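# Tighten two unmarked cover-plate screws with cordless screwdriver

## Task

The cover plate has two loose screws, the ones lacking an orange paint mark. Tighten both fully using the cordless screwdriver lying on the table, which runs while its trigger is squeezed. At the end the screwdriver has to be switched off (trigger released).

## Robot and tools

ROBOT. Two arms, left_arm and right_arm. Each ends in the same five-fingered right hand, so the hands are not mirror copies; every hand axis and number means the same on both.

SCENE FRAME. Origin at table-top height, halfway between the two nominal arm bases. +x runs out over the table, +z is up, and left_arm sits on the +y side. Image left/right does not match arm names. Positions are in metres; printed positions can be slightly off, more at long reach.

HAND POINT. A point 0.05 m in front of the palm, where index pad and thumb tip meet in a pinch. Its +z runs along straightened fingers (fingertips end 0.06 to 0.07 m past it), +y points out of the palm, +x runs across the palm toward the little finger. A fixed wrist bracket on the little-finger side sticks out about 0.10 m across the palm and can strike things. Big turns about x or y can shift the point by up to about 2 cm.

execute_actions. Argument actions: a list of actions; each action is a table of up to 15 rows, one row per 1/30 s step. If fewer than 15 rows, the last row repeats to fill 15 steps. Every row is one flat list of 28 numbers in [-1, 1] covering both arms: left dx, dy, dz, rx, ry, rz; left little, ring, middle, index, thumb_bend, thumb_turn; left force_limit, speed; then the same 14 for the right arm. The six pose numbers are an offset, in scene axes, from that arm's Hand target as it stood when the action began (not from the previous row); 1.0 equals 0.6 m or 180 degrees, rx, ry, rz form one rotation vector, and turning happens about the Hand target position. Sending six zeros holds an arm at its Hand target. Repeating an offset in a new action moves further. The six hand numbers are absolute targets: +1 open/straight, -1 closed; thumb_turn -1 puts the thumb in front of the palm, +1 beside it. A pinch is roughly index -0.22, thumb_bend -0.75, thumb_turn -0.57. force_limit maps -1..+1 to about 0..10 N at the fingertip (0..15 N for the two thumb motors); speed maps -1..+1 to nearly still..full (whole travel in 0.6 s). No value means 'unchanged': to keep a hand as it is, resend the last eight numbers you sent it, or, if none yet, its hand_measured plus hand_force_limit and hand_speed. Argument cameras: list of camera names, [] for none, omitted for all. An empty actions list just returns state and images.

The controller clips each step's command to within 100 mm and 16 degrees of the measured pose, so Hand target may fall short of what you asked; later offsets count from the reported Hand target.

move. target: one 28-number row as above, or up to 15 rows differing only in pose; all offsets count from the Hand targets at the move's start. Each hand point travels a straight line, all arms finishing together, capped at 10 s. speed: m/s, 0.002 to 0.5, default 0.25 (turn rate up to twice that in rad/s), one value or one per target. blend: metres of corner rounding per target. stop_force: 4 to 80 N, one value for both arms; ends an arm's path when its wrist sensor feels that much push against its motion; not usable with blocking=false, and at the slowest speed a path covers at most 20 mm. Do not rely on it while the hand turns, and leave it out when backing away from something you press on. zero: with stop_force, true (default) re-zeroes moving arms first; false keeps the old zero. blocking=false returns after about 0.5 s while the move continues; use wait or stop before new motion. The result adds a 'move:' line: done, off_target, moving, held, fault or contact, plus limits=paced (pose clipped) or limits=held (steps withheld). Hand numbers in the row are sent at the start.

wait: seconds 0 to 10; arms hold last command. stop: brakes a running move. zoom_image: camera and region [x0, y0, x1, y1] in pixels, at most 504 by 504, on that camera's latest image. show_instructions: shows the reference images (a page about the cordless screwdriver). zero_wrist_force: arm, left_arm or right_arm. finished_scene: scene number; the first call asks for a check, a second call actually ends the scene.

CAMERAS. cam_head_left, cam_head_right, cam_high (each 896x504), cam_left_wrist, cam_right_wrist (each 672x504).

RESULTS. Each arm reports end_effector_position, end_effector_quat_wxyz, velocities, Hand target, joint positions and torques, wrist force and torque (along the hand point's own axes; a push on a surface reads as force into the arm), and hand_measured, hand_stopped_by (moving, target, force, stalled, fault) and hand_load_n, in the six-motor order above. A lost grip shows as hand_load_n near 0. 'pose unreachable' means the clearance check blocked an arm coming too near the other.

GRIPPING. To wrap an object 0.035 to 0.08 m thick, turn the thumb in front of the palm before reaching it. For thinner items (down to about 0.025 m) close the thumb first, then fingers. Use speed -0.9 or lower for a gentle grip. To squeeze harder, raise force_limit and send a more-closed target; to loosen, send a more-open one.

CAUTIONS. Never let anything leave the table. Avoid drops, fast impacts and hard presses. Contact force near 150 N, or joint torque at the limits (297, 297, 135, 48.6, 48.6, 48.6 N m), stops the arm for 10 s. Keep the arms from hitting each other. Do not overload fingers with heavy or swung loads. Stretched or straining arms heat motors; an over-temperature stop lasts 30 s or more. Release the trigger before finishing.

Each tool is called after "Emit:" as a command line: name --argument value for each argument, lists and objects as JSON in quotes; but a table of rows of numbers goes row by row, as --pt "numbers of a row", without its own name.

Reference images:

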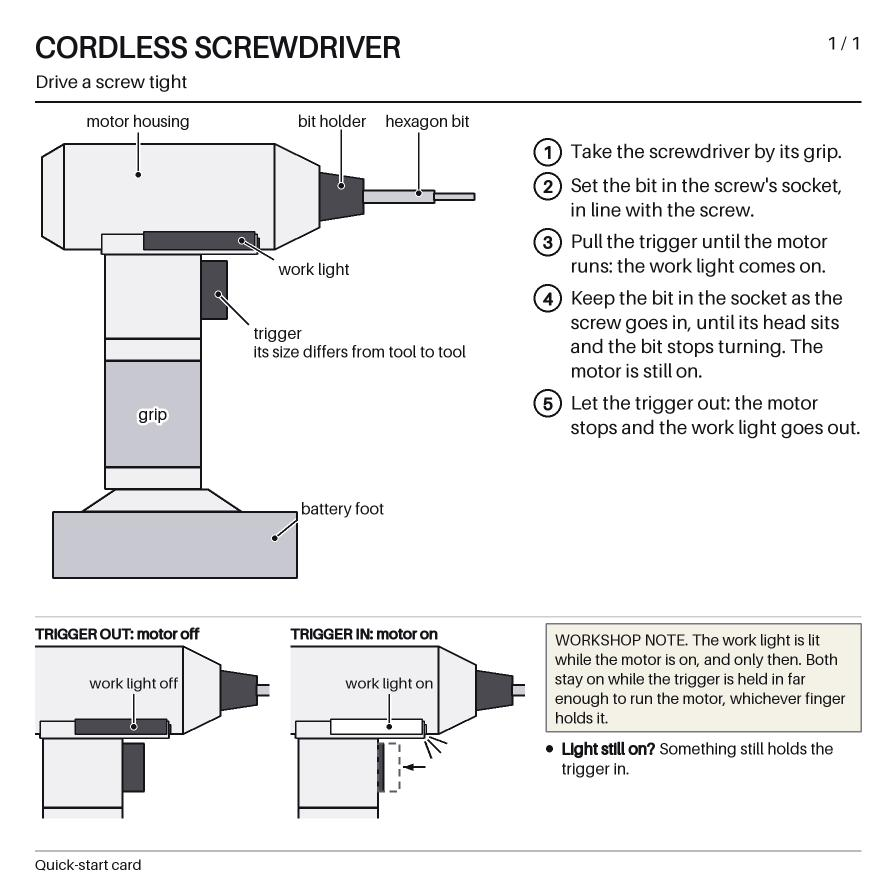

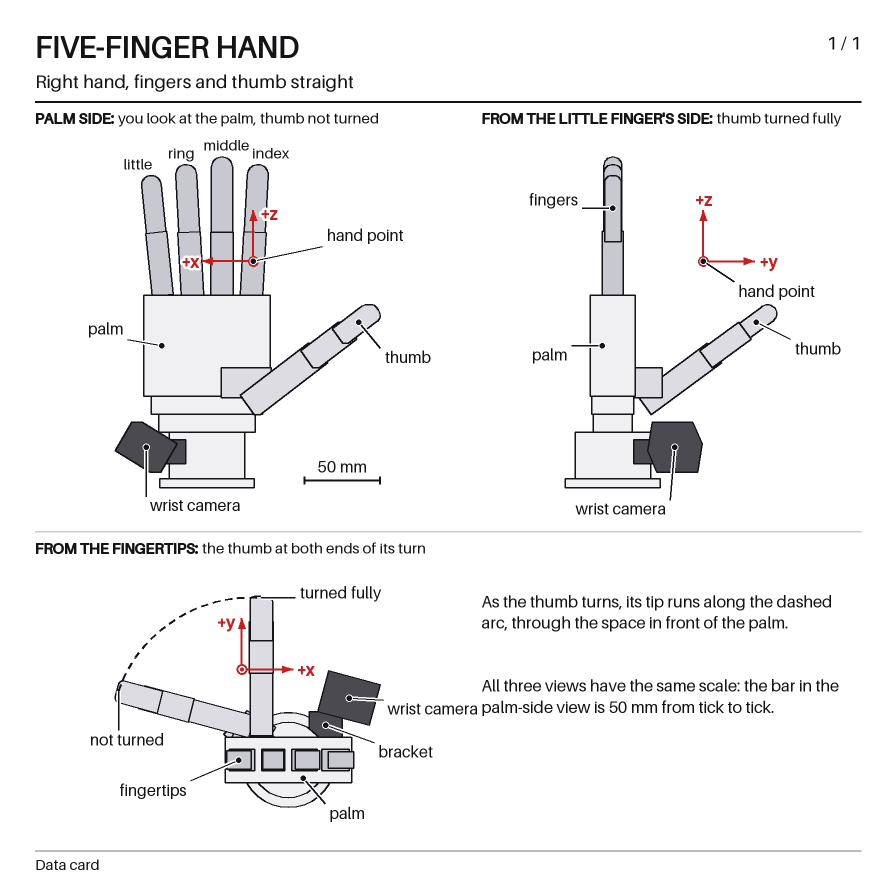

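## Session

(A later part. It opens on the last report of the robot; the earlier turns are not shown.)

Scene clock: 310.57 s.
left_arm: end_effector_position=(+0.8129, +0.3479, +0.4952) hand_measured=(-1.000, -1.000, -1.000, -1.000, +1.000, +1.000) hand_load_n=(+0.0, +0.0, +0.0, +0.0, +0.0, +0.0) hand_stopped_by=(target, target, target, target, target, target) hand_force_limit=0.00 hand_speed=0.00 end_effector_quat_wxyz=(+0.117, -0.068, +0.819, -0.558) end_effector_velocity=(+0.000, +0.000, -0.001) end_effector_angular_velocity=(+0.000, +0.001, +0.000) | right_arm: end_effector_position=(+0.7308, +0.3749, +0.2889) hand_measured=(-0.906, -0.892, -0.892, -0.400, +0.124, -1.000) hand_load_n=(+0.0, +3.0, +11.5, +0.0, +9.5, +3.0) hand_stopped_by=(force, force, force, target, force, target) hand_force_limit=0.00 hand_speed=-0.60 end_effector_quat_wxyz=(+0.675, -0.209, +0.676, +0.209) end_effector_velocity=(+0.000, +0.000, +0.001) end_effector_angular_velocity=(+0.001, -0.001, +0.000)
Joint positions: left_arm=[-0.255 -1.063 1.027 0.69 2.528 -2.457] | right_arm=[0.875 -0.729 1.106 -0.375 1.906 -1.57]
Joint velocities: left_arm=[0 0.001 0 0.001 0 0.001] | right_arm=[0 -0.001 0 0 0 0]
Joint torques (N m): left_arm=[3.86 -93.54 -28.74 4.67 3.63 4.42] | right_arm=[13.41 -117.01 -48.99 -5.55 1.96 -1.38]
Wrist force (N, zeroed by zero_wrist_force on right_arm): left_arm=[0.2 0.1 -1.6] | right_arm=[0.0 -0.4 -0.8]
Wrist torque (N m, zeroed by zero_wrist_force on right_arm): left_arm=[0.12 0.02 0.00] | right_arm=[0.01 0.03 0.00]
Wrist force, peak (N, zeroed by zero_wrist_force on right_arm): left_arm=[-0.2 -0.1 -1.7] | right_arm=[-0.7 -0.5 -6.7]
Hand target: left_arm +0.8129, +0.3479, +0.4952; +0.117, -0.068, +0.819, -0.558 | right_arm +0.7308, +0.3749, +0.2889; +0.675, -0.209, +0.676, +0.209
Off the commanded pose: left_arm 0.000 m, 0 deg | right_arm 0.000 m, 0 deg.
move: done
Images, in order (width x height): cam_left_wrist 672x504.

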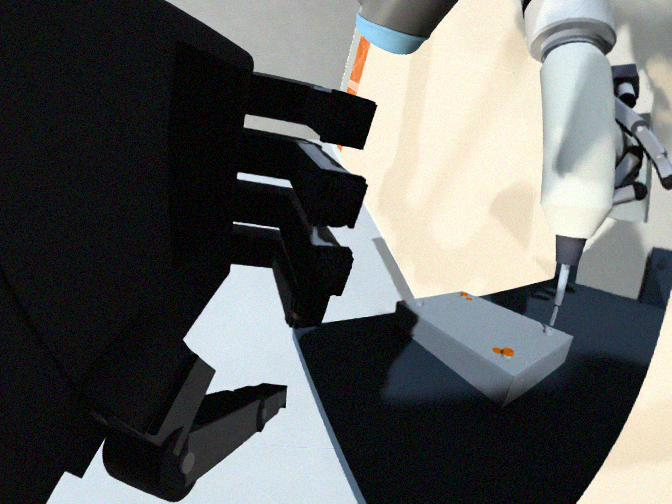

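Emit:
move --target '[0,0,0,0,0,0,-1,-1,-1,-1,1,1,0,0,-0.0066,0.0011,-0.00835,0.0079,-0.01074,-0.0078,-1,-1,-1,-0.4,-1,-1,0,-0.6]' --speed 0.02 --cameras '["cam_left_wrist"]'

Emit:
zoom_image --camera "cam_left_wrist" --region '[535, 300, 575, 340]'

Scene clock: 313.27 s.
left_arm: end_effector_position=(+0.8129, +0.3479, +0.4952) hand_measured=(-1.000, -1.000, -1.000, -1.000, +1.000, +1.000) hand_load_n=(+0.0, +0.0, +0.0, -0.5, +0.0, +0.0) hand_stopped_by=(target, target, target, target, target, target) hand_force_limit=0.00 hand_speed=0.00 end_effector_quat_wxyz=(+0.117, -0.068, +0.819, -0.558) end_effector_velocity=(+0.000, -0.001, +0.000) end_effector_angular_velocity=(+0.000, +0.000, +0.000) | right_arm: end_effector_position=(+0.7268, +0.3756, +0.2838) hand_measured=(-0.906, -0.892, -0.892, -0.400, +0.124, -1.000) hand_load_n=(+0.0, +3.0, +11.5, +0.0, +9.5, +3.5) hand_stopped_by=(force, force, force, target, force, target) hand_force_limit=0.00 hand_speed=-0.60 end_effector_quat_wxyz=(+0.691, -0.196, +0.664, +0.205) end_effector_velocity=(-0.001, +0.000, -0.001) end_effector_angular_velocity=(-0.003, +0.003, +0.002)
Joint positions: left_arm=[-0.255 -1.063 1.027 0.69 2.528 -2.457] | right_arm=[0.885 -0.723 1.126 -0.446 1.94 -1.584]
Joint velocities: left_arm=[-0.001 0 0 0 0 -0.001] | right_arm=[0 0 0 0.005 -0.002 0]
Joint torques (N m): left_arm=[10.43 -95.74 -35.05 2.35 3.32 4.42] | right_arm=[1.36 -120 -49.55 -1.81 -0.81 0.46]
Wrist force (N, zeroed by zero_wrist_force on right_arm): left_arm=[0.2 -0.1 -1.5] | right_arm=[0.1 0.1 -1.0]
Wrist torque (N m, zeroed by zero_wrist_force on right_arm): left_arm=[0.09 0.01 0.00] | right_arm=[0.09 0.00 0.02]
Wrist force, peak (N, zeroed by zero_wrist_force on right_arm): left_arm=[-0.2 -0.3 -1.8] | right_arm=[0.0 0.0 -1.6]
Hand target: left_arm +0.8129, +0.3479, +0.4952; +0.117, -0.068, +0.819, -0.558 | right_arm +0.7269, +0.3756, +0.2839; +0.691, -0.196, +0.664, +0.205
Off the commanded pose: left_arm 0.000 m, 0 deg | right_arm 0.000 m, 0 deg.
move: done
Images, in order (width x height): cam_left_wrist 672x504.

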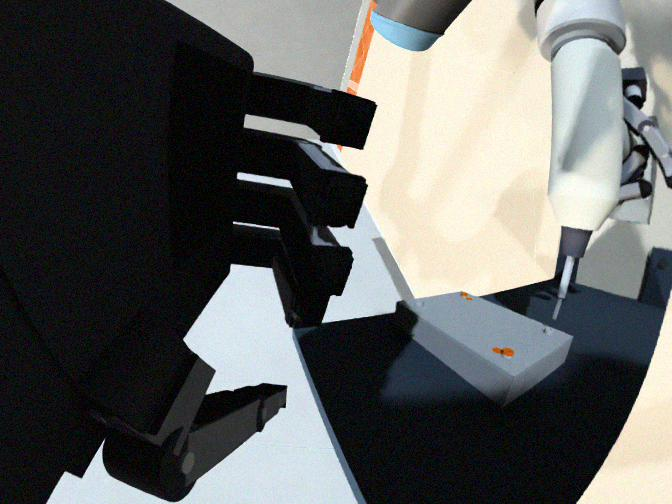

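Scaled by 12.600 from the camera's 672x504 image, which has a finer 960x720 frame.

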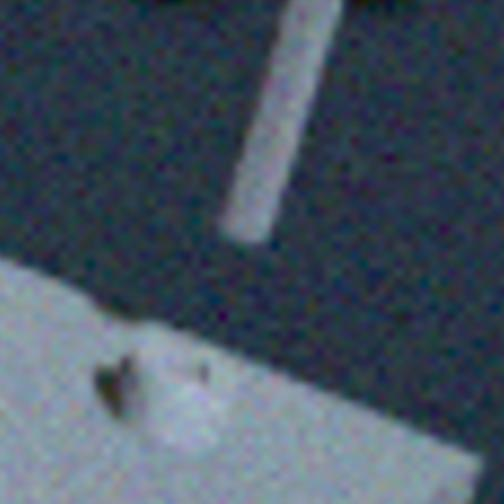

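Emit:
move --target '[-0.065,0.149,-0.022,0,0,0,-1,-1,-1,-1,1,1,0,0,0,0,0,0,0,0,-1,-1,-1,-0.4,-1,-1,0,-0.6]' --speed 0.12 --cameras '["cam_left_wrist"]'

Emit:
zoom_image --camera "cam_left_wrist" --region '[440, 245, 480, 285]'

Scene clock: 314.73 s.
left_arm: end_effector_position=(+0.7738, +0.4375, +0.4821) hand_measured=(-1.000, -1.000, -1.000, -1.000, +1.000, +1.000) hand_load_n=(+0.0, +0.0, +0.0, +0.0, +0.0, +0.0) hand_stopped_by=(target, target, target, target, target, target) hand_force_limit=0.00 hand_speed=0.00 end_effector_quat_wxyz=(+0.117, -0.068, +0.819, -0.558) end_effector_velocity=(+0.001, +0.001, +0.000) end_effector_angular_velocity=(+0.000, -0.001, +0.002) | right_arm: end_effector_position=(+0.7269, +0.3756, +0.2839) hand_measured=(-0.906, -0.892, -0.892, -0.400, +0.124, -1.000) hand_load_n=(+0.0, +3.0, +12.0, +0.0, +10.0, +3.5) hand_stopped_by=(force, force, force, target, force, target) hand_force_limit=0.00 hand_speed=-0.60 end_effector_quat_wxyz=(+0.691, -0.196, +0.664, +0.205) end_effector_velocity=(+0.000, +0.000, -0.001) end_effector_angular_velocity=(-0.001, +0.000, +0.000)
Joint positions: left_arm=[-0.15 -1.11 1.135 0.736 2.608 -2.331] | right_arm=[0.885 -0.723 1.125 -0.446 1.94 -1.584]
Joint velocities: left_arm=[0.001 0 -0.001 -0.002 -0.001 -0.002] | right_arm=[0 0.001 0 0 0 0]
Joint torques (N m): left_arm=[-9.57 -54.69 -53.58 -1.16 -0.86 -4.01] | right_arm=[-14.84 -131.16 -50.52 -2.14 -1.18 1.75]
Wrist force (N, zeroed by zero_wrist_force on right_arm): left_arm=[0.0 0.2 -1.5] | right_arm=[-0.3 -0.2 -1.0]
Wrist torque (N m, zeroed by zero_wrist_force on right_arm): left_arm=[0.12 0.03 0.00] | right_arm=[0.05 0.08 -0.01]
Wrist force, peak (N, zeroed by zero_wrist_force on right_arm): left_arm=[0.1 0.5 -2.8] | right_arm=[-0.3 -0.2 -1.6]
Hand target: left_arm +0.7740, +0.4375, +0.4820; +0.117, -0.068, +0.819, -0.558 | right_arm +0.7269, +0.3756, +0.2839; +0.691, -0.196, +0.664, +0.205
Off the commanded pose: left_arm 0.000 m, 0 deg | right_arm 0.000 m, 0 deg.
move: done
Images, in order (width x height): cam_left_wrist 672x504.

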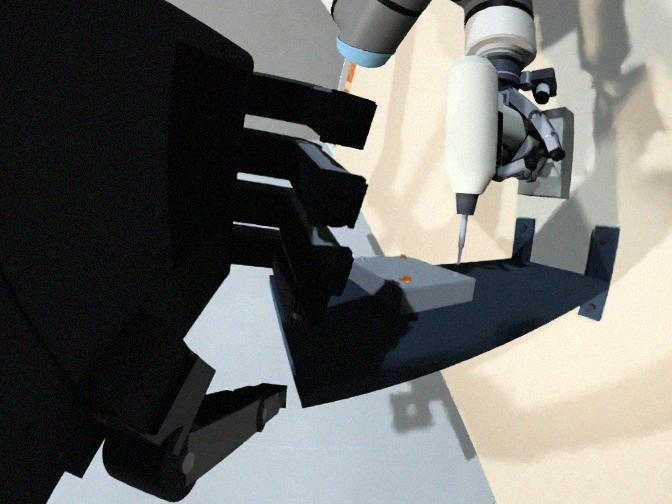

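Scaled by 12.600 from the camera's 672x504 image, which has a finer 960x720 frame.

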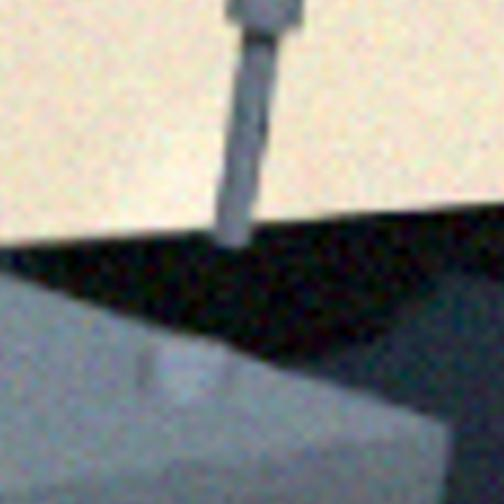

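Emit:
wait --seconds 0

Scene clock: 315.37 s.
left_arm: end_effector_position=(+0.7740, +0.4375, +0.4820) hand_measured=(-1.000, -1.000, -1.000, -1.000, +1.000, +1.000) hand_load_n=(+0.0, +0.0, +0.0, +0.0, +0.0, -0.5) hand_stopped_by=(target, target, target, target, target, target) hand_force_limit=0.00 hand_speed=0.00 end_effector_quat_wxyz=(+0.117, -0.068, +0.819, -0.558) end_effector_velocity=(+0.000, +0.000, +0.000) end_effector_angular_velocity=(+0.000, +0.000, +0.000) | right_arm: end_effector_position=(+0.7269, +0.3756, +0.2839) hand_measured=(-0.906, -0.892, -0.892, -0.400, +0.124, -1.000) hand_load_n=(+0.0, +2.5, +11.5, +0.0, +9.5, +3.5) hand_stopped_by=(force, force, force, target, force, target) hand_force_limit=0.00 hand_speed=-0.60 end_effector_quat_wxyz=(+0.691, -0.196, +0.664, +0.205) end_effector_velocity=(+0.000, +0.000, +0.001) end_effector_angular_velocity=(+0.001, -0.001, +0.000)
Joint positions: left_arm=[-0.15 -1.11 1.135 0.736 2.608 -2.331] | right_arm=[0.885 -0.723 1.125 -0.446 1.94 -1.584]
Joint velocities: left_arm=[0 0 0 0 0 -0.001] | right_arm=[0 -0.001 0 0 0 0]
Joint torques (N m): left_arm=[-6.36 -54.72 -52.44 -1.02 -1.26 -3.63] | right_arm=[-15.04 -129.96 -49.01 -2.59 -1.34 1.6]
Wrist force (N, zeroed by zero_wrist_force on right_arm): left_arm=[0.2 0.1 -1.5] | right_arm=[0.2 0.0 -1.4]
Wrist torque (N m, zeroed by zero_wrist_force on right_arm): left_arm=[0.10 0.00 0.01] | right_arm=[0.10 0.01 0.02]
Wrist force, peak (N, zeroed by zero_wrist_force on right_arm): left_arm=[0.0 0.0 -1.7] | right_arm=[-0.4 -0.2 -1.8]
Hand target: left_arm +0.7740, +0.4375, +0.4820; +0.117, -0.068, +0.819, -0.558 | right_arm +0.7269, +0.3756, +0.2839; +0.691, -0.196, +0.664, +0.205
Off the commanded pose: left_arm 0.000 m, 0 deg | right_arm 0.000 m, 0 deg.

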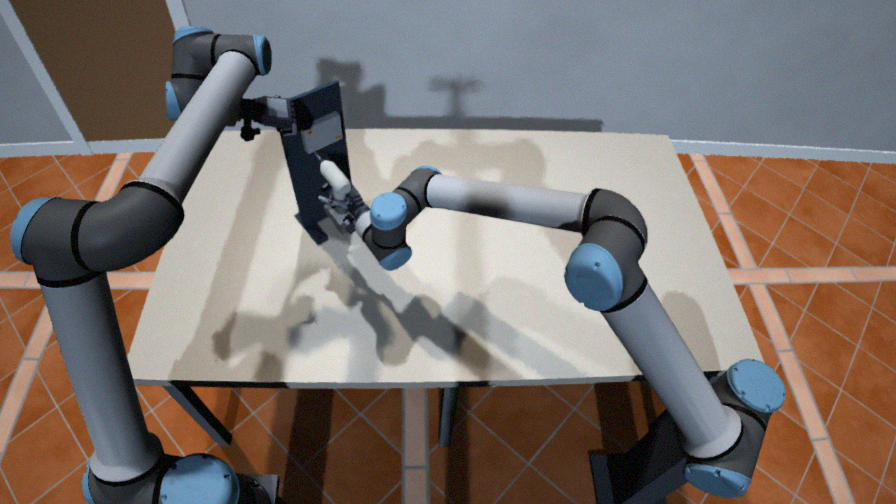

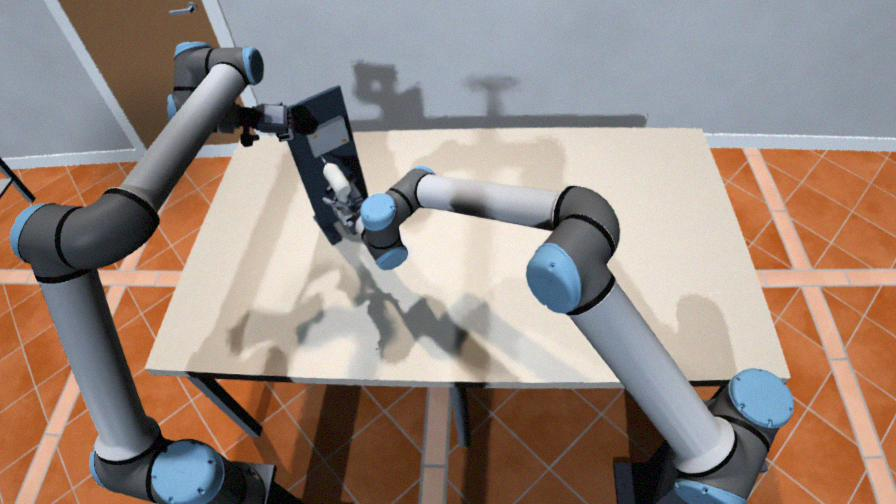

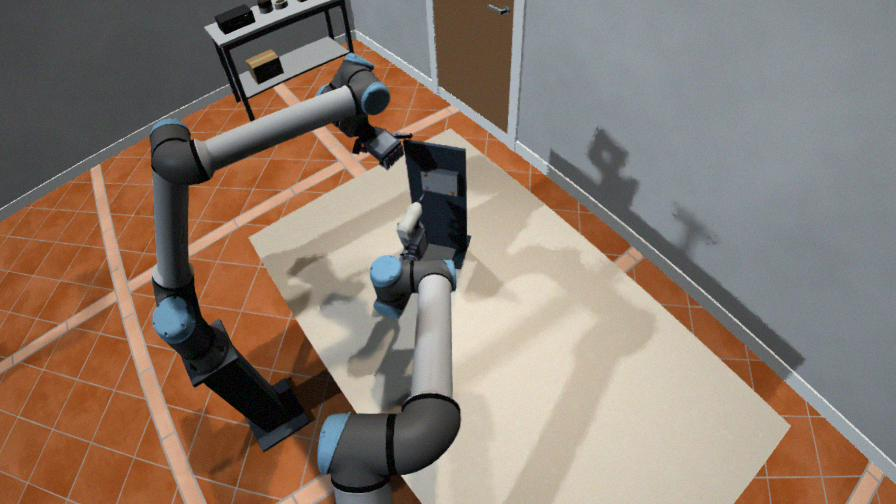

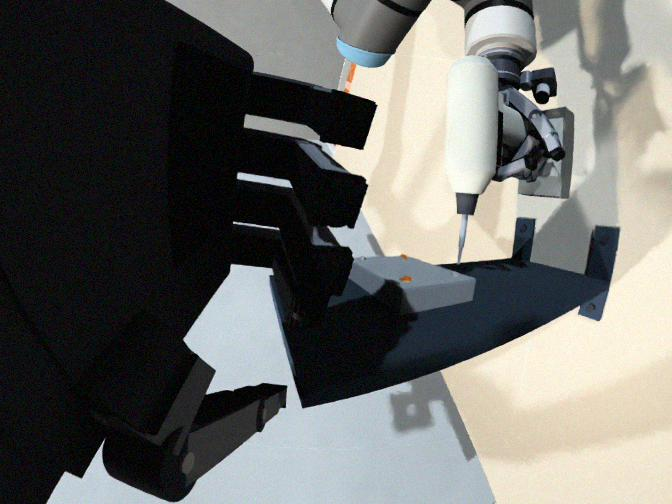

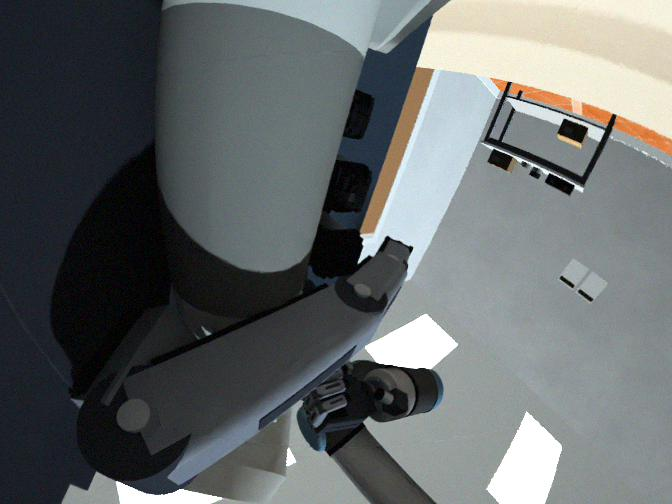

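Emit:
zoom_image --camera "cam_head_right" --region '[300, 110, 350, 160]'

Emit:
zoom_image --camera "cam_high" --region '[405, 165, 465, 215]'

Scaled by 10.080.

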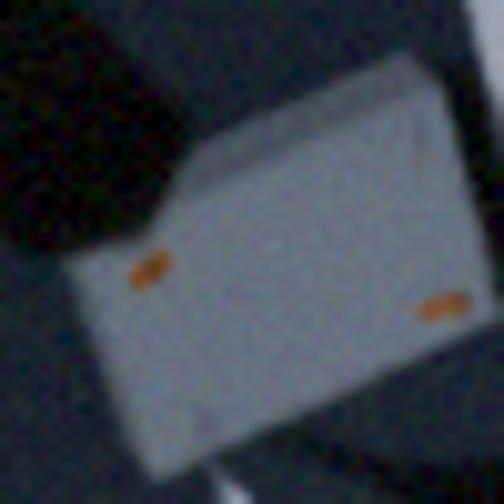

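Scaled by 8.400.

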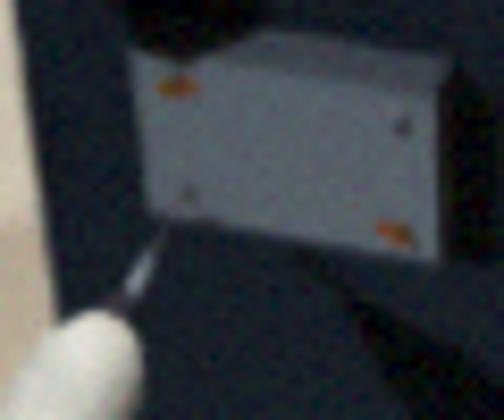

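Emit:
move --target '[0,0,0,0,0,0,-1,-1,-1,-1,1,1,0,0,0.0134,0.0099,0,0,0,0,-1,-1,-1,-0.4,-1,-1,0,-0.6]' --speed 0.003 --stop_force 4 --cameras '["cam_left_wrist"]'

Emit:
zoom_image --camera "cam_left_wrist" --region '[445, 260, 465, 280]'

Scene clock: 319.43 s.
left_arm: end_effector_position=(+0.7740, +0.4375, +0.4820) hand_measured=(-1.000, -1.000, -1.000, -1.000, +1.000, +1.000) hand_load_n=(+0.0, +0.0, +0.0, +0.0, +0.0, +0.0) hand_stopped_by=(target, target, target, target, target, target) hand_force_limit=0.00 hand_speed=0.00 end_effector_quat_wxyz=(+0.117, -0.068, +0.819, -0.558) end_effector_velocity=(+0.000, +0.001, -0.001) end_effector_angular_velocity=(+0.000, +0.001, +0.001) | right_arm: end_effector_position=(+0.7332, +0.3802, +0.2839) hand_measured=(-0.906, -0.892, -0.892, -0.400, +0.124, -1.000) hand_load_n=(+0.0, +2.5, +11.5, +0.0, +9.5, +3.5) hand_stopped_by=(force, force, force, target, force, target) hand_force_limit=0.00 hand_speed=-0.60 end_effector_quat_wxyz=(+0.691, -0.196, +0.664, +0.205) end_effector_velocity=(+0.000, +0.000, -0.001) end_effector_angular_velocity=(-0.001, +0.001, +0.000)
Joint positions: left_arm=[-0.15 -1.11 1.135 0.736 2.608 -2.331] | right_arm=[0.882 -0.711 1.103 -0.436 1.938 -1.584]
Joint velocities: left_arm=[0.001 0.001 0 0 0 0] | right_arm=[0 0 0 0.001 0 0]
Joint torques (N m): left_arm=[5.64 -57.83 -38.67 -0.03 -0.66 -3.07] | right_arm=[-3.32 -130.58 -41.39 -6.48 0.76 1.74]
Wrist force (N, zeroed by zero_wrist_force on right_arm): left_arm=[0.0 0.2 -1.4] | right_arm=[0.0 0.1 -1.9]
Wrist torque (N m, zeroed by zero_wrist_force on right_arm): left_arm=[0.12 0.02 0.00] | right_arm=[0.10 0.03 0.01]
Wrist force, peak (N, zeroed by zero_wrist_force on right_arm): left_arm=[0.2 0.0 -2.0] | right_arm=[1.0 -0.7 -7.5]
Hand target: left_arm +0.7740, +0.4375, +0.4820; +0.117, -0.068, +0.819, -0.558 | right_arm +0.7332, +0.3802, +0.2839; +0.691, -0.196, +0.664, +0.205
Off the commanded pose: left_arm 0.000 m, 0 deg | right_arm 0.002 m, 0 deg.
move: contact (right_arm)
Images, in order (width x height): cam_left_wrist 672x504.

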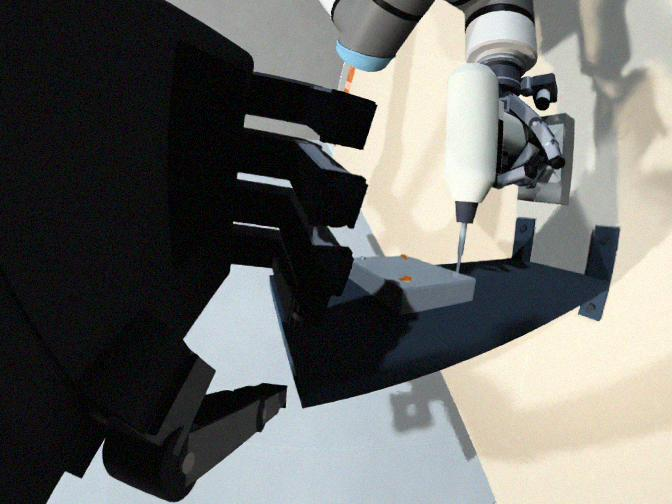

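Scaled by 25.200 from the camera's 672x504 image, which has a finer 960x720 frame.

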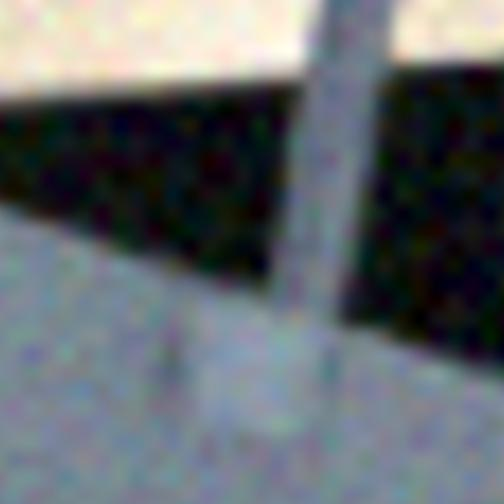

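Emit:
move --target '[0.065,-0.149,0.022,0,0,0,-1,-1,-1,-1,1,1,0,0,0,0,0,0,0,0,-1,-1,-1,-0.4,-1,-1,0,-0.6]' --speed 0.12 --cameras '["cam_left_wrist"]'

Emit:
zoom_image --camera "cam_left_wrist" --region '[540, 318, 560, 338]'

Scene clock: 320.70 s.
left_arm: end_effector_position=(+0.8130, +0.3479, +0.4952) hand_measured=(-1.000, -1.000, -1.000, -1.000, +1.000, +1.000) hand_load_n=(+0.0, +0.0, +0.0, +0.0, +0.0, +0.0) hand_stopped_by=(target, target, target, target, target, target) hand_force_limit=0.00 hand_speed=0.00 end_effector_quat_wxyz=(+0.117, -0.068, +0.819, -0.558) end_effector_velocity=(-0.002, +0.001, -0.001) end_effector_angular_velocity=(+0.000, +0.002, -0.002) | right_arm: end_effector_position=(+0.7332, +0.3802, +0.2839) hand_measured=(-0.906, -0.892, -0.892, -0.400, +0.124, -1.000) hand_load_n=(+0.0, +2.5, +11.5, +0.0, +9.5, +3.0) hand_stopped_by=(force, force, force, target, force, target) hand_force_limit=0.00 hand_speed=-0.60 end_effector_quat_wxyz=(+0.691, -0.196, +0.664, +0.205) end_effector_velocity=(+0.000, +0.000, +0.002) end_effector_angular_velocity=(+0.002, -0.002, +0.000)
Joint positions: left_arm=[-0.255 -1.062 1.027 0.69 2.528 -2.457] | right_arm=[0.882 -0.711 1.103 -0.436 1.938 -1.584]
Joint velocities: left_arm=[0.001 -0.002 0.004 0.002 0.003 0.003] | right_arm=[0 -0.001 0 -0.002 0 0]
Joint torques (N m): left_arm=[12.28 -93.41 -28.65 5.05 3.46 3.34] | right_arm=[9.62 -131.53 -43.55 -5.71 0.96 1.58]
Wrist force (N, zeroed by zero_wrist_force on right_arm): left_arm=[-0.2 0.3 -1.5] | right_arm=[0.3 -0.1 -1.9]
Wrist torque (N m, zeroed by zero_wrist_force on right_arm): left_arm=[0.13 0.08 -0.03] | right_arm=[0.08 -0.02 0.02]
Wrist force, peak (N, zeroed by zero_wrist_force on right_arm): left_arm=[0.1 1.1 -2.6] | right_arm=[0.3 0.2 -2.1]
Hand target: left_arm +0.8129, +0.3479, +0.4953; +0.117, -0.068, +0.819, -0.558 | right_arm +0.7332, +0.3802, +0.2839; +0.691, -0.196, +0.664, +0.205
Off the commanded pose: left_arm 0.000 m, 0 deg | right_arm 0.000 m, 0 deg.
move: done
Images, in order (width x height): cam_left_wrist 672x504.

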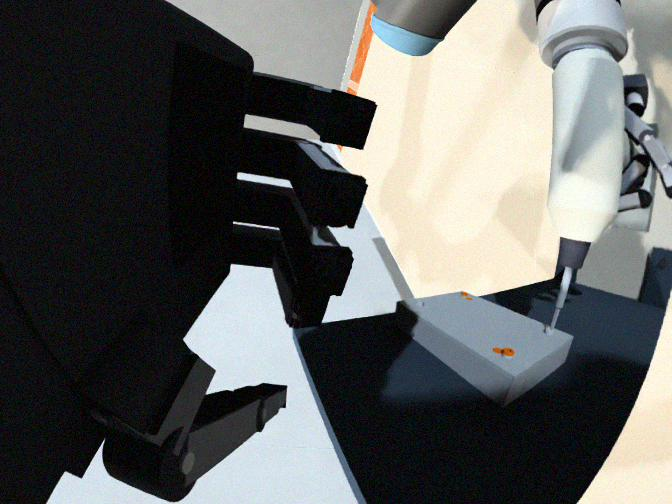

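Scaled by 25.200 from the camera's 672x504 image, which has a finer 960x720 frame.

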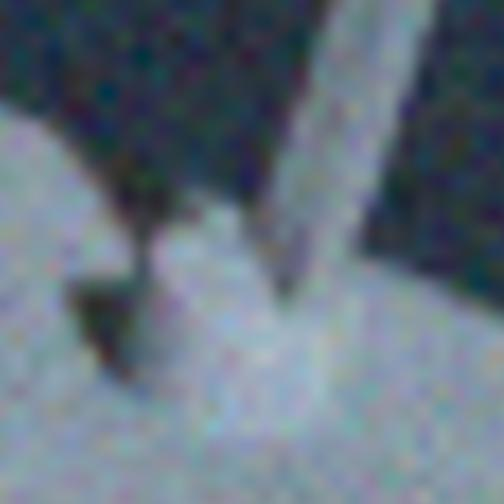

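Emit:
move --target '[0,0,0,0,0,0,-1,-1,-1,-1,1,1,0,0,-0.00055,-0.00207,0.00267,0,0,0,-1,-1,-1,-0.4,-1,-1,0,-0.6]' --speed 0.01 --cameras '[]'

Emit:
move --target '[0,0,0,0,0,0,-1,-1,-1,-1,1,1,0,0,0.004,0.003,0,0,0,0,-1,-1,-1,-0.4,-1,-1,0,-0.6]' --speed 0.003 --stop_force 4 --cameras '["cam_left_wrist"]'

Emit:
zoom_image --camera "cam_left_wrist" --region '[540, 318, 560, 338]'

Emit:
move --target '[-0.065,0.149,-0.022,0,0,0,-1,-1,-1,-1,1,1,0,0,0,0,0,0,0,0,-1,-1,-1,-0.4,-1,-1,0,-0.6]' --speed 0.12 --cameras '["cam_left_wrist"]'

Emit:
zoom_image --camera "cam_left_wrist" --region '[445, 260, 465, 280]'

Scene clock: 322.07 s.
left_arm: end_effector_position=(+0.8129, +0.3479, +0.4953) hand_measured=(-1.000, -1.000, -1.000, -1.000, +1.000, +1.000) hand_load_n=(+0.0, +0.0, +0.0, +0.0, +0.0, +0.0) hand_stopped_by=(target, target, target, target, target, target) hand_force_limit=0.00 hand_speed=0.00 end_effector_quat_wxyz=(+0.117, -0.068, +0.819, -0.558) end_effector_velocity=(+0.000, +0.000, +0.000) end_effector_angular_velocity=(+0.000, +0.000, +0.000) | right_arm: end_effector_position=(+0.7328, +0.3790, +0.2856) hand_measured=(-0.906, -0.892, -0.892, -0.400, +0.124, -1.000) hand_load_n=(+0.0, +3.0, +12.0, +0.0, +9.5, +3.5) hand_stopped_by=(force, force, force, target, force, target) hand_force_limit=0.00 hand_speed=-0.60 end_effector_quat_wxyz=(+0.691, -0.196, +0.664, +0.205) end_effector_velocity=(+0.000, +0.000, +0.000) end_effector_angular_velocity=(+0.001, +0.000, +0.000)
Joint positions: left_arm=[-0.255 -1.063 1.027 0.691 2.528 -2.457] | right_arm=[0.882 -0.714 1.106 -0.435 1.937 -1.584]
Joint velocities: left_arm=[0 0 0 0 0 0] | right_arm=[0 0 0 -0.001 0 0]
Joint torques (N m): left_arm=[5.88 -94.39 -29.82 3.73 3.01 3.77] | right_arm=[-15.21 -121.54 -43.51 -1.9 -1.33 2.19]
Wrist force (N, zeroed by zero_wrist_force on right_arm): left_arm=[0.1 -0.1 -1.5] | right_arm=[-0.1 -0.4 -1.3]
Wrist torque (N m, zeroed by zero_wrist_force on right_arm): left_arm=[0.08 0.03 -0.01] | right_arm=[0.02 0.05 -0.01]
Wrist force, peak (N, zeroed by zero_wrist_force on right_arm): left_arm=[-0.2 0.2 -1.8] | right_arm=[-0.1 -0.2 -2.1]
Hand target: left_arm +0.8129, +0.3479, +0.4953; +0.117, -0.068, +0.819, -0.558 | right_arm +0.7329, +0.3790, +0.2855; +0.691, -0.196, +0.664, +0.205
Off the commanded pose: left_arm 0.000 m, 0 deg | right_arm 0.000 m, 0 deg.
move: done
No camera images: "cameras" was empty.

Scene clock: 323.50 s.
left_arm: end_effector_position=(+0.8129, +0.3479, +0.4953) hand_measured=(-1.000, -1.000, -1.000, -1.000, +1.000, +1.000) hand_load_n=(+0.0, +0.0, +0.0, +0.0, +0.0, +0.0) hand_stopped_by=(target, target, target, target, target, target) hand_force_limit=0.00 hand_speed=0.00 end_effector_quat_wxyz=(+0.117, -0.068, +0.819, -0.558) end_effector_velocity=(+0.000, +0.000, +0.000) end_effector_angular_velocity=(-0.001, +0.001, +0.000) | right_arm: end_effector_position=(+0.7338, +0.3797, +0.2855) hand_measured=(-0.906, -0.892, -0.892, -0.400, +0.124, -1.000) hand_load_n=(+0.0, +3.0, +11.5, +0.0, +9.5, +3.5) hand_stopped_by=(force, force, force, target, force, target) hand_force_limit=0.00 hand_speed=-0.60 end_effector_quat_wxyz=(+0.691, -0.196, +0.664, +0.205) end_effector_velocity=(+0.000, +0.000, +0.000) end_effector_angular_velocity=(+0.000, +0.000, +0.000)
Joint positions: left_arm=[-0.255 -1.063 1.027 0.691 2.528 -2.457] | right_arm=[0.881 -0.712 1.103 -0.434 1.937 -1.584]
Joint velocities: left_arm=[0 0.001 0 -0.001 0.001 -0.001] | right_arm=[0 0 0 0 0 0]
Joint torques (N m): left_arm=[4.32 -92.96 -32.16 3.19 3.43 3.86] | right_arm=[-4.88 -131.5 -41.95 -6.73 0.72 2.09]
Wrist force (N, zeroed by zero_wrist_force on right_arm): left_arm=[0.0 0.0 -1.6] | right_arm=[0.0 -0.1 -2.7]
Wrist torque (N m, zeroed by zero_wrist_force on right_arm): left_arm=[0.10 0.04 -0.01] | right_arm=[0.10 0.03 0.00]
Wrist force, peak (N, zeroed by zero_wrist_force on right_arm): left_arm=[-0.4 -0.3 -1.9] | right_arm=[0.5 -0.6 -8.1]
Hand target: left_arm +0.8129, +0.3479, +0.4953; +0.117, -0.068, +0.819, -0.558 | right_arm +0.7338, +0.3797, +0.2856; +0.691, -0.196, +0.664, +0.205
Off the commanded pose: left_arm 0.000 m, 0 deg | right_arm 0.002 m, 0 deg.
move: contact (right_arm)
Images, in order (width x height): cam_left_wrist 672x504.

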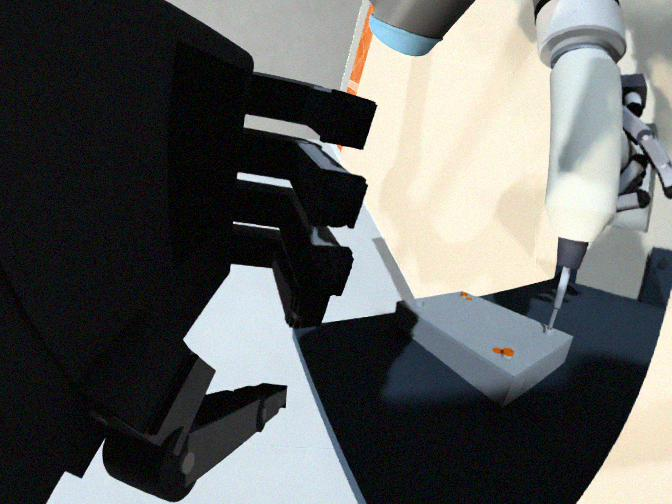

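Scaled by 25.200 from the camera's 672x504 image, which has a finer 960x720 frame.

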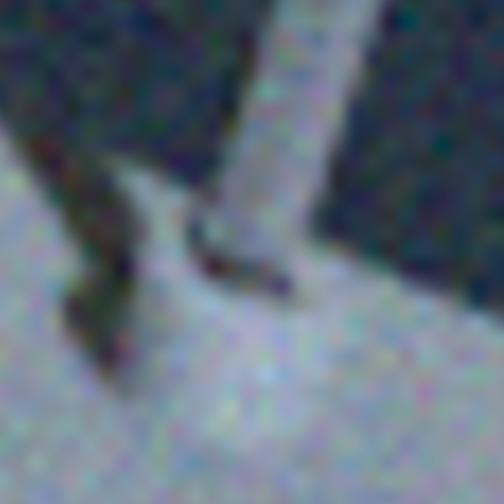

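Scene clock: 324.70 s.
left_arm: end_effector_position=(+0.7738, +0.4375, +0.4821) hand_measured=(-1.000, -1.000, -1.000, -1.000, +1.000, +1.000) hand_load_n=(+0.5, +0.0, +0.0, +0.0, +0.0, -0.5) hand_stopped_by=(target, target, target, target, target, target) hand_force_limit=0.00 hand_speed=0.00 end_effector_quat_wxyz=(+0.117, -0.068, +0.819, -0.558) end_effector_velocity=(+0.001, +0.000, +0.000) end_effector_angular_velocity=(+0.000, -0.001, +0.001) | right_arm: end_effector_position=(+0.7338, +0.3797, +0.2855) hand_measured=(-0.906, -0.892, -0.892, -0.400, +0.124, -1.000) hand_load_n=(+0.0, +3.0, +11.5, +0.0, +10.0, +3.0) hand_stopped_by=(force, force, force, target, force, target) hand_force_limit=0.00 hand_speed=-0.60 end_effector_quat_wxyz=(+0.691, -0.196, +0.664, +0.205) end_effector_velocity=(+0.000, +0.000, +0.000) end_effector_angular_velocity=(+0.001, +0.000, +0.000)
Joint positions: left_arm=[-0.15 -1.11 1.135 0.736 2.608 -2.331] | right_arm=[0.881 -0.712 1.103 -0.434 1.937 -1.584]
Joint velocities: left_arm=[0 0 -0.001 -0.003 -0.001 -0.002] | right_arm=[0 0.001 0 -0.001 0 0]
Joint torques (N m): left_arm=[-14.13 -53.26 -53.47 -0.82 -0.89 -3.64] | right_arm=[6.69 -130.75 -43.64 -5.94 0.89 1.69]
Wrist force (N, zeroed by zero_wrist_force on right_arm): left_arm=[0.1 0.5 -1.3] | right_arm=[-0.4 0.0 -1.9]
Wrist torque (N m, zeroed by zero_wrist_force on right_arm): left_arm=[0.14 0.01 0.01] | right_arm=[0.08 0.05 -0.02]
Wrist force, peak (N, zeroed by zero_wrist_force on right_arm): left_arm=[0.1 0.5 -2.8] | right_arm=[-0.1 -0.3 -2.9]
Hand target: left_arm +0.7740, +0.4375, +0.4820; +0.117, -0.068, +0.819, -0.558 | right_arm +0.7338, +0.3797, +0.2856; +0.691, -0.196, +0.664, +0.205
Off the commanded pose: left_arm 0.000 m, 0 deg | right_arm 0.000 m, 0 deg.
move: done
Images, in order (width x height): cam_left_wrist 672x504.

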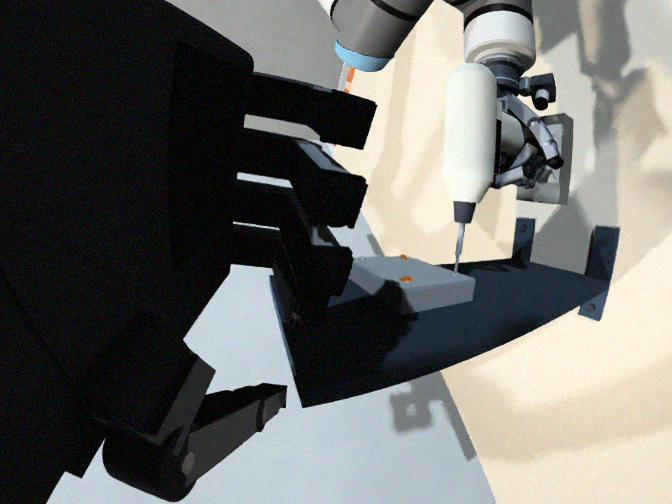

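Scaled by 25.200 from the camera's 672x504 image, which has a finer 960x720 frame.

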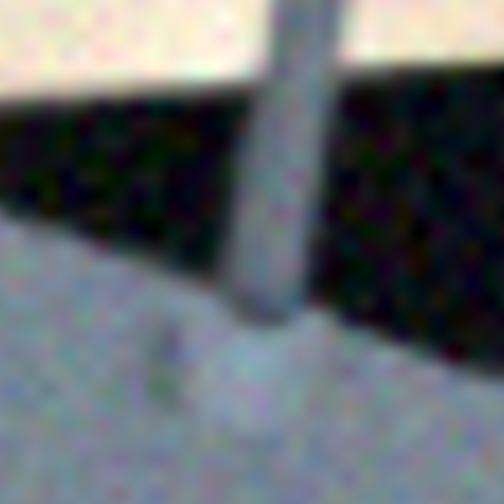

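Emit:
move --target '[0,0,0,0,0,0,-1,-1,-1,-1,1,1,0,0,0.0003,-0.0004,0,0,0,0,-1,-1,-1,-1,-1,-1,0,-0.6]' --speed 0.002 --cameras '[]'

Emit:
move --target '[0,0,0,0,0,0,-1,-1,-1,-1,1,1,0,0,0.004,0.003,0,0,0,0,-1,-1,-1,-1,-1,-1,0,-0.6]' --speed 0.002 --stop_force 4 --cameras '[]'

Scene clock: 325.80 s.
left_arm: end_effector_position=(+0.7740, +0.4375, +0.4820) hand_measured=(-1.000, -1.000, -1.000, -1.000, +1.000, +1.000) hand_load_n=(+0.0, +0.5, +0.0, +0.0, +0.0, +0.0) hand_stopped_by=(target, target, target, target, target, target) hand_force_limit=0.00 hand_speed=0.00 end_effector_quat_wxyz=(+0.117, -0.068, +0.819, -0.558) end_effector_velocity=(+0.000, +0.000, +0.000) end_effector_angular_velocity=(-0.001, +0.003, +0.000) | right_arm: end_effector_position=(+0.7339, +0.3794, +0.2855) hand_measured=(-0.906, -0.892, -0.892, -0.818, +0.124, -1.000) hand_load_n=(+0.0, +2.5, +11.0, +5.5, +10.0, +3.0) hand_stopped_by=(force, force, force, force, force, target) hand_force_limit=0.00 hand_speed=-0.60 end_effector_quat_wxyz=(+0.691, -0.196, +0.664, +0.205) end_effector_velocity=(+0.000, +0.000, +0.000) end_effector_angular_velocity=(+0.000, +0.001, +0.000)
Joint positions: left_arm=[-0.15 -1.11 1.135 0.736 2.608 -2.331] | right_arm=[0.881 -0.713 1.104 -0.434 1.937 -1.584]
Joint velocities: left_arm=[0.001 0.001 0 0.001 0.001 -0.002] | right_arm=[0 0 0 0 0 0]
Joint torques (N m): left_arm=[-1.63 -53.24 -51.63 -0.28 -0.88 -3.38] | right_arm=[-15.35 -129.16 -42.48 -6.47 -1.11 1.97]
Wrist force (N, zeroed by zero_wrist_force on right_arm): left_arm=[-0.3 -0.2 -1.6] | right_arm=[-0.1 -0.4 -2.8]
Wrist torque (N m, zeroed by zero_wrist_force on right_arm): left_arm=[0.06 0.08 -0.03] | right_arm=[0.11 0.02 0.00]
Wrist force, peak (N, zeroed by zero_wrist_force on right_arm): left_arm=[-0.6 -0.3 -1.7] | right_arm=[0.0 -0.7 -2.9]
Hand target: left_arm +0.7740, +0.4375, +0.4820; +0.117, -0.068, +0.819, -0.558 | right_arm +0.7339, +0.3794, +0.2856; +0.691, -0.196, +0.664, +0.205
Off the commanded pose: left_arm 0.000 m, 0 deg | right_arm 0.000 m, 0 deg.
move: done
No camera images: "cameras" was empty.

Scene clock: 326.70 s.
left_arm: end_effector_position=(+0.7740, +0.4375, +0.4820) hand_measured=(-1.000, -1.000, -1.000, -1.000, +1.000, +1.000) hand_load_n=(+0.5, +0.0, +0.0, +0.0, +0.0, -0.5) hand_stopped_by=(target, target, target, target, target, target) hand_force_limit=0.00 hand_speed=0.00 end_effector_quat_wxyz=(+0.117, -0.068, +0.819, -0.558) end_effector_velocity=(+0.000, -0.001, -0.001) end_effector_angular_velocity=(-0.001, +0.003, -0.001) | right_arm: end_effector_position=(+0.7341, +0.3795, +0.2856) hand_measured=(-0.906, -0.892, -0.892, -0.818, +0.124, -1.000) hand_load_n=(+0.0, +2.5, +11.0, +5.5, +10.5, +2.5) hand_stopped_by=(force, force, force, force, force, target) hand_force_limit=0.00 hand_speed=-0.60 end_effector_quat_wxyz=(+0.691, -0.196, +0.664, +0.205) end_effector_velocity=(+0.000, +0.000, -0.001) end_effector_angular_velocity=(-0.001, +0.000, +0.000)
Joint positions: left_arm=[-0.15 -1.11 1.135 0.736 2.608 -2.331] | right_arm=[0.881 -0.712 1.103 -0.434 1.936 -1.584]
Joint velocities: left_arm=[-0.001 0.001 0 0.001 0.001 -0.001] | right_arm=[0 0.001 0 0 0 0]
Joint torques (N m): left_arm=[1.96 -54.92 -48.02 -0.73 -0.49 -3.54] | right_arm=[-7.44 -130.71 -41.07 -6.81 0.53 2.04]
Wrist force (N, zeroed by zero_wrist_force on right_arm): left_arm=[0.0 -0.2 -1.6] | right_arm=[0.1 -0.6 -3.4]
Wrist torque (N m, zeroed by zero_wrist_force on right_arm): left_arm=[0.07 0.03 -0.01] | right_arm=[0.13 -0.03 0.02]
Wrist force, peak (N, zeroed by zero_wrist_force on right_arm): left_arm=[0.1 0.0 -1.8] | right_arm=[0.7 -1.1 -7.4]
Hand target: left_arm +0.7740, +0.4375, +0.4820; +0.117, -0.068, +0.819, -0.558 | right_arm +0.7341, +0.3796, +0.2856; +0.691, -0.196, +0.664, +0.205
Off the commanded pose: left_arm 0.000 m, 0 deg | right_arm 0.003 m, 0 deg.
move: contact (right_arm)
No camera images: "cameras" was empty.

Emit:
zoom_image --camera "cam_left_wrist" --region '[445, 260, 465, 280]'

Emit:
move --target '[0,0,0,0,0,0,-1,-1,-1,-1,1,1,0,0,0,0,0,0,0,0,-1,-1,-1,-1,-1,-1,0,-0.6]' --speed 0.12 --cameras '["cam_left_wrist"]'

Emit:
zoom_image --camera "cam_left_wrist" --region '[445, 260, 465, 280]'

Scaled by 25.200 from the camera's 672x504 image, which has a finer 960x720 frame.

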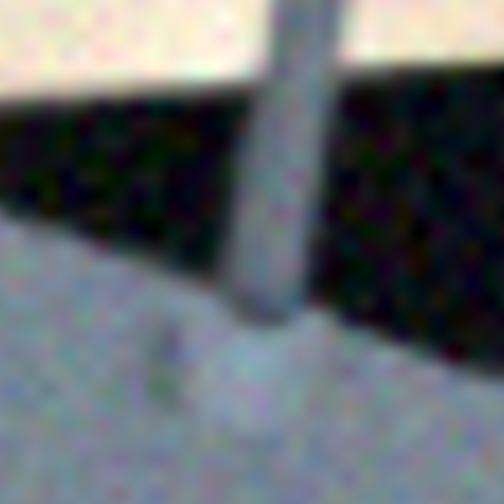

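Scene clock: 327.57 s.
left_arm: end_effector_position=(+0.7740, +0.4375, +0.4820) hand_measured=(-1.000, -1.000, -1.000, -1.000, +1.000, +1.000) hand_load_n=(+0.0, +0.0, +0.0, +0.0, +0.0, +0.0) hand_stopped_by=(target, target, target, target, target, target) hand_force_limit=0.00 hand_speed=0.00 end_effector_quat_wxyz=(+0.117, -0.068, +0.819, -0.558) end_effector_velocity=(+0.000, -0.001, +0.000) end_effector_angular_velocity=(-0.001, +0.000, -0.001) | right_arm: end_effector_position=(+0.7341, +0.3795, +0.2856) hand_measured=(-0.906, -0.892, -0.892, -0.818, +0.124, -1.000) hand_load_n=(+0.0, +2.0, +11.0, +5.5, +10.5, +2.5) hand_stopped_by=(force, force, force, force, force, target) hand_force_limit=0.00 hand_speed=-0.60 end_effector_quat_wxyz=(+0.691, -0.196, +0.664, +0.205) end_effector_velocity=(+0.000, +0.000, +0.000) end_effector_angular_velocity=(+0.000, +0.000, +0.000)
Joint positions: left_arm=[-0.15 -1.11 1.135 0.736 2.608 -2.331] | right_arm=[0.881 -0.712 1.103 -0.434 1.936 -1.584]
Joint velocities: left_arm=[-0.001 0 0 0 0 -0.001] | right_arm=[0 0 0 0 0 0]
Joint torques (N m): left_arm=[2.78 -52.51 -46.56 -0.3 -0.93 -3.44] | right_arm=[1.73 -131.24 -42.93 -5.99 0.89 1.86]
Wrist force (N, zeroed by zero_wrist_force on right_arm): left_arm=[0.0 0.0 -1.2] | right_arm=[0.0 -0.5 -2.4]
Wrist torque (N m, zeroed by zero_wrist_force on right_arm): left_arm=[0.06 0.02 -0.01] | right_arm=[0.08 -0.02 0.01]
Wrist force, peak (N, zeroed by zero_wrist_force on right_arm): left_arm=[-0.1 -0.2 -1.9] | right_arm=[-0.1 -0.3 -3.4]
Hand target: left_arm +0.7740, +0.4375, +0.4820; +0.117, -0.068, +0.819, -0.558 | right_arm +0.7341, +0.3796, +0.2856; +0.691, -0.196, +0.664, +0.205
Off the commanded pose: left_arm 0.000 m, 0 deg | right_arm 0.000 m, 0 deg.
move: done
Images, in order (width x height): cam_left_wrist 672x504.

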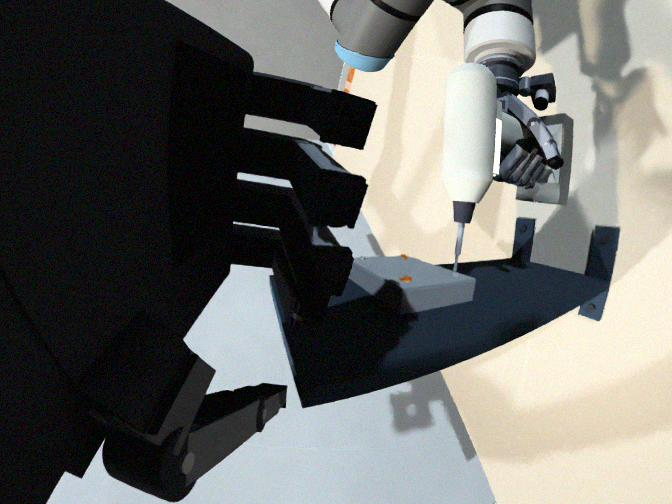

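Scaled by 25.200 from the camera's 672x504 image, which has a finer 960x720 frame.

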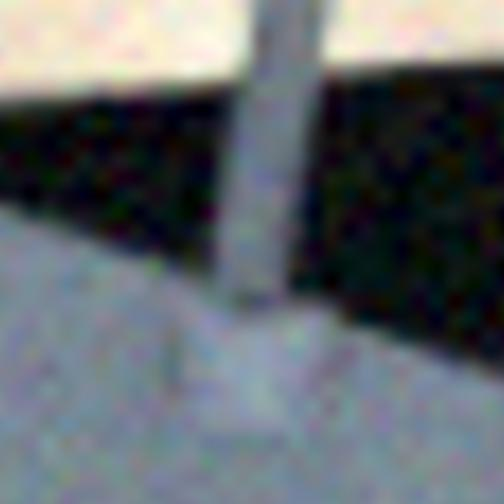

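Emit:
move --target '[0.065,-0.149,0.022,0,0,0,-1,-1,-1,-1,1,1,0,0,0,0,0,0,0,0,-1,-1,-1,-1,-1,-1,0,-0.6]' --speed 0.12 --cameras '["cam_left_wrist"]'

Emit:
zoom_image --camera "cam_left_wrist" --region '[540, 318, 560, 338]'

Scene clock: 328.90 s.
left_arm: end_effector_position=(+0.8131, +0.3479, +0.4952) hand_measured=(-1.000, -1.000, -1.000, -1.000, +1.000, +1.000) hand_load_n=(+0.0, +0.0, +0.0, +0.0, +0.0, +0.0) hand_stopped_by=(target, target, target, target, target, target) hand_force_limit=0.00 hand_speed=0.00 end_effector_quat_wxyz=(+0.117, -0.068, +0.819, -0.558) end_effector_velocity=(-0.002, +0.001, -0.001) end_effector_angular_velocity=(+0.001, +0.001, -0.002) | right_arm: end_effector_position=(+0.7341, +0.3795, +0.2856) hand_measured=(-0.906, -0.892, -0.892, -0.818, +0.124, -1.000) hand_load_n=(+0.0, +2.0, +11.0, +5.5, +10.5, +2.5) hand_stopped_by=(force, force, force, force, force, target) hand_force_limit=0.00 hand_speed=-0.60 end_effector_quat_wxyz=(+0.691, -0.196, +0.664, +0.205) end_effector_velocity=(+0.000, +0.000, +0.000) end_effector_angular_velocity=(+0.000, +0.000, +0.000)
Joint positions: left_arm=[-0.255 -1.062 1.027 0.69 2.528 -2.457] | right_arm=[0.881 -0.712 1.103 -0.434 1.936 -1.584]
Joint velocities: left_arm=[0.001 -0.002 0.004 0.002 0.002 0.004] | right_arm=[0 0 0 0 0 0]
Joint torques (N m): left_arm=[12.76 -91.79 -27.35 4.74 3.48 4.28] | right_arm=[12.48 -129.4 -45.39 -4.8 0.67 1.71]
Wrist force (N, zeroed by zero_wrist_force on right_arm): left_arm=[0.0 0.0 -1.5] | right_arm=[0.0 -0.2 -2.7]
Wrist torque (N m, zeroed by zero_wrist_force on right_arm): left_arm=[0.10 0.05 -0.02] | right_arm=[0.14 -0.01 0.02]
Wrist force, peak (N, zeroed by zero_wrist_force on right_arm): left_arm=[0.3 0.5 -2.8] | right_arm=[0.0 -0.6 -3.0]
Hand target: left_arm +0.8129, +0.3479, +0.4953; +0.117, -0.068, +0.819, -0.558 | right_arm +0.7341, +0.3796, +0.2856; +0.691, -0.196, +0.664, +0.205
Off the commanded pose: left_arm 0.000 m, 0 deg | right_arm 0.000 m, 0 deg.
move: done
Images, in order (width x height): cam_left_wrist 672x504.

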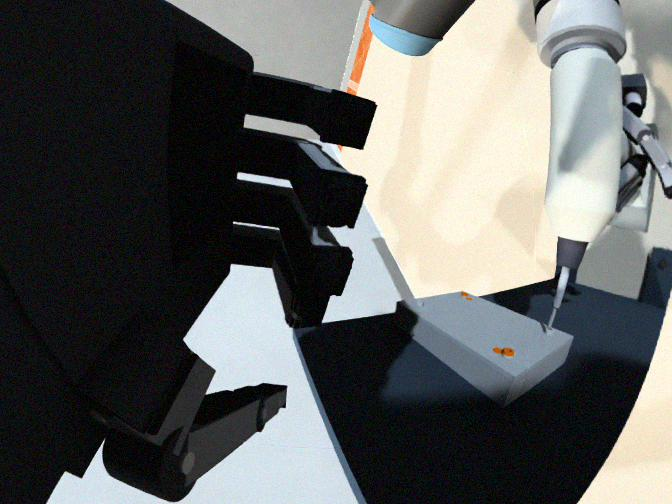

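Scaled by 25.200 from the camera's 672x504 image, which has a finer 960x720 frame.

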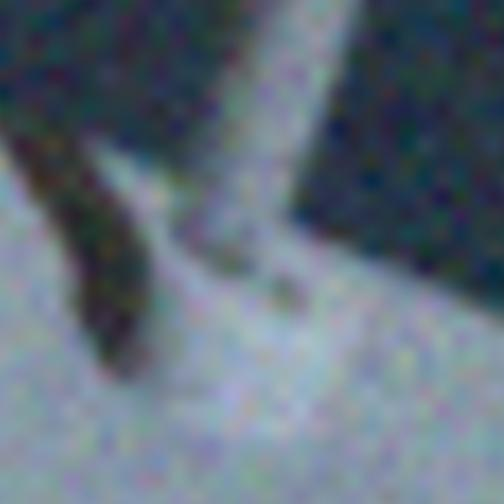

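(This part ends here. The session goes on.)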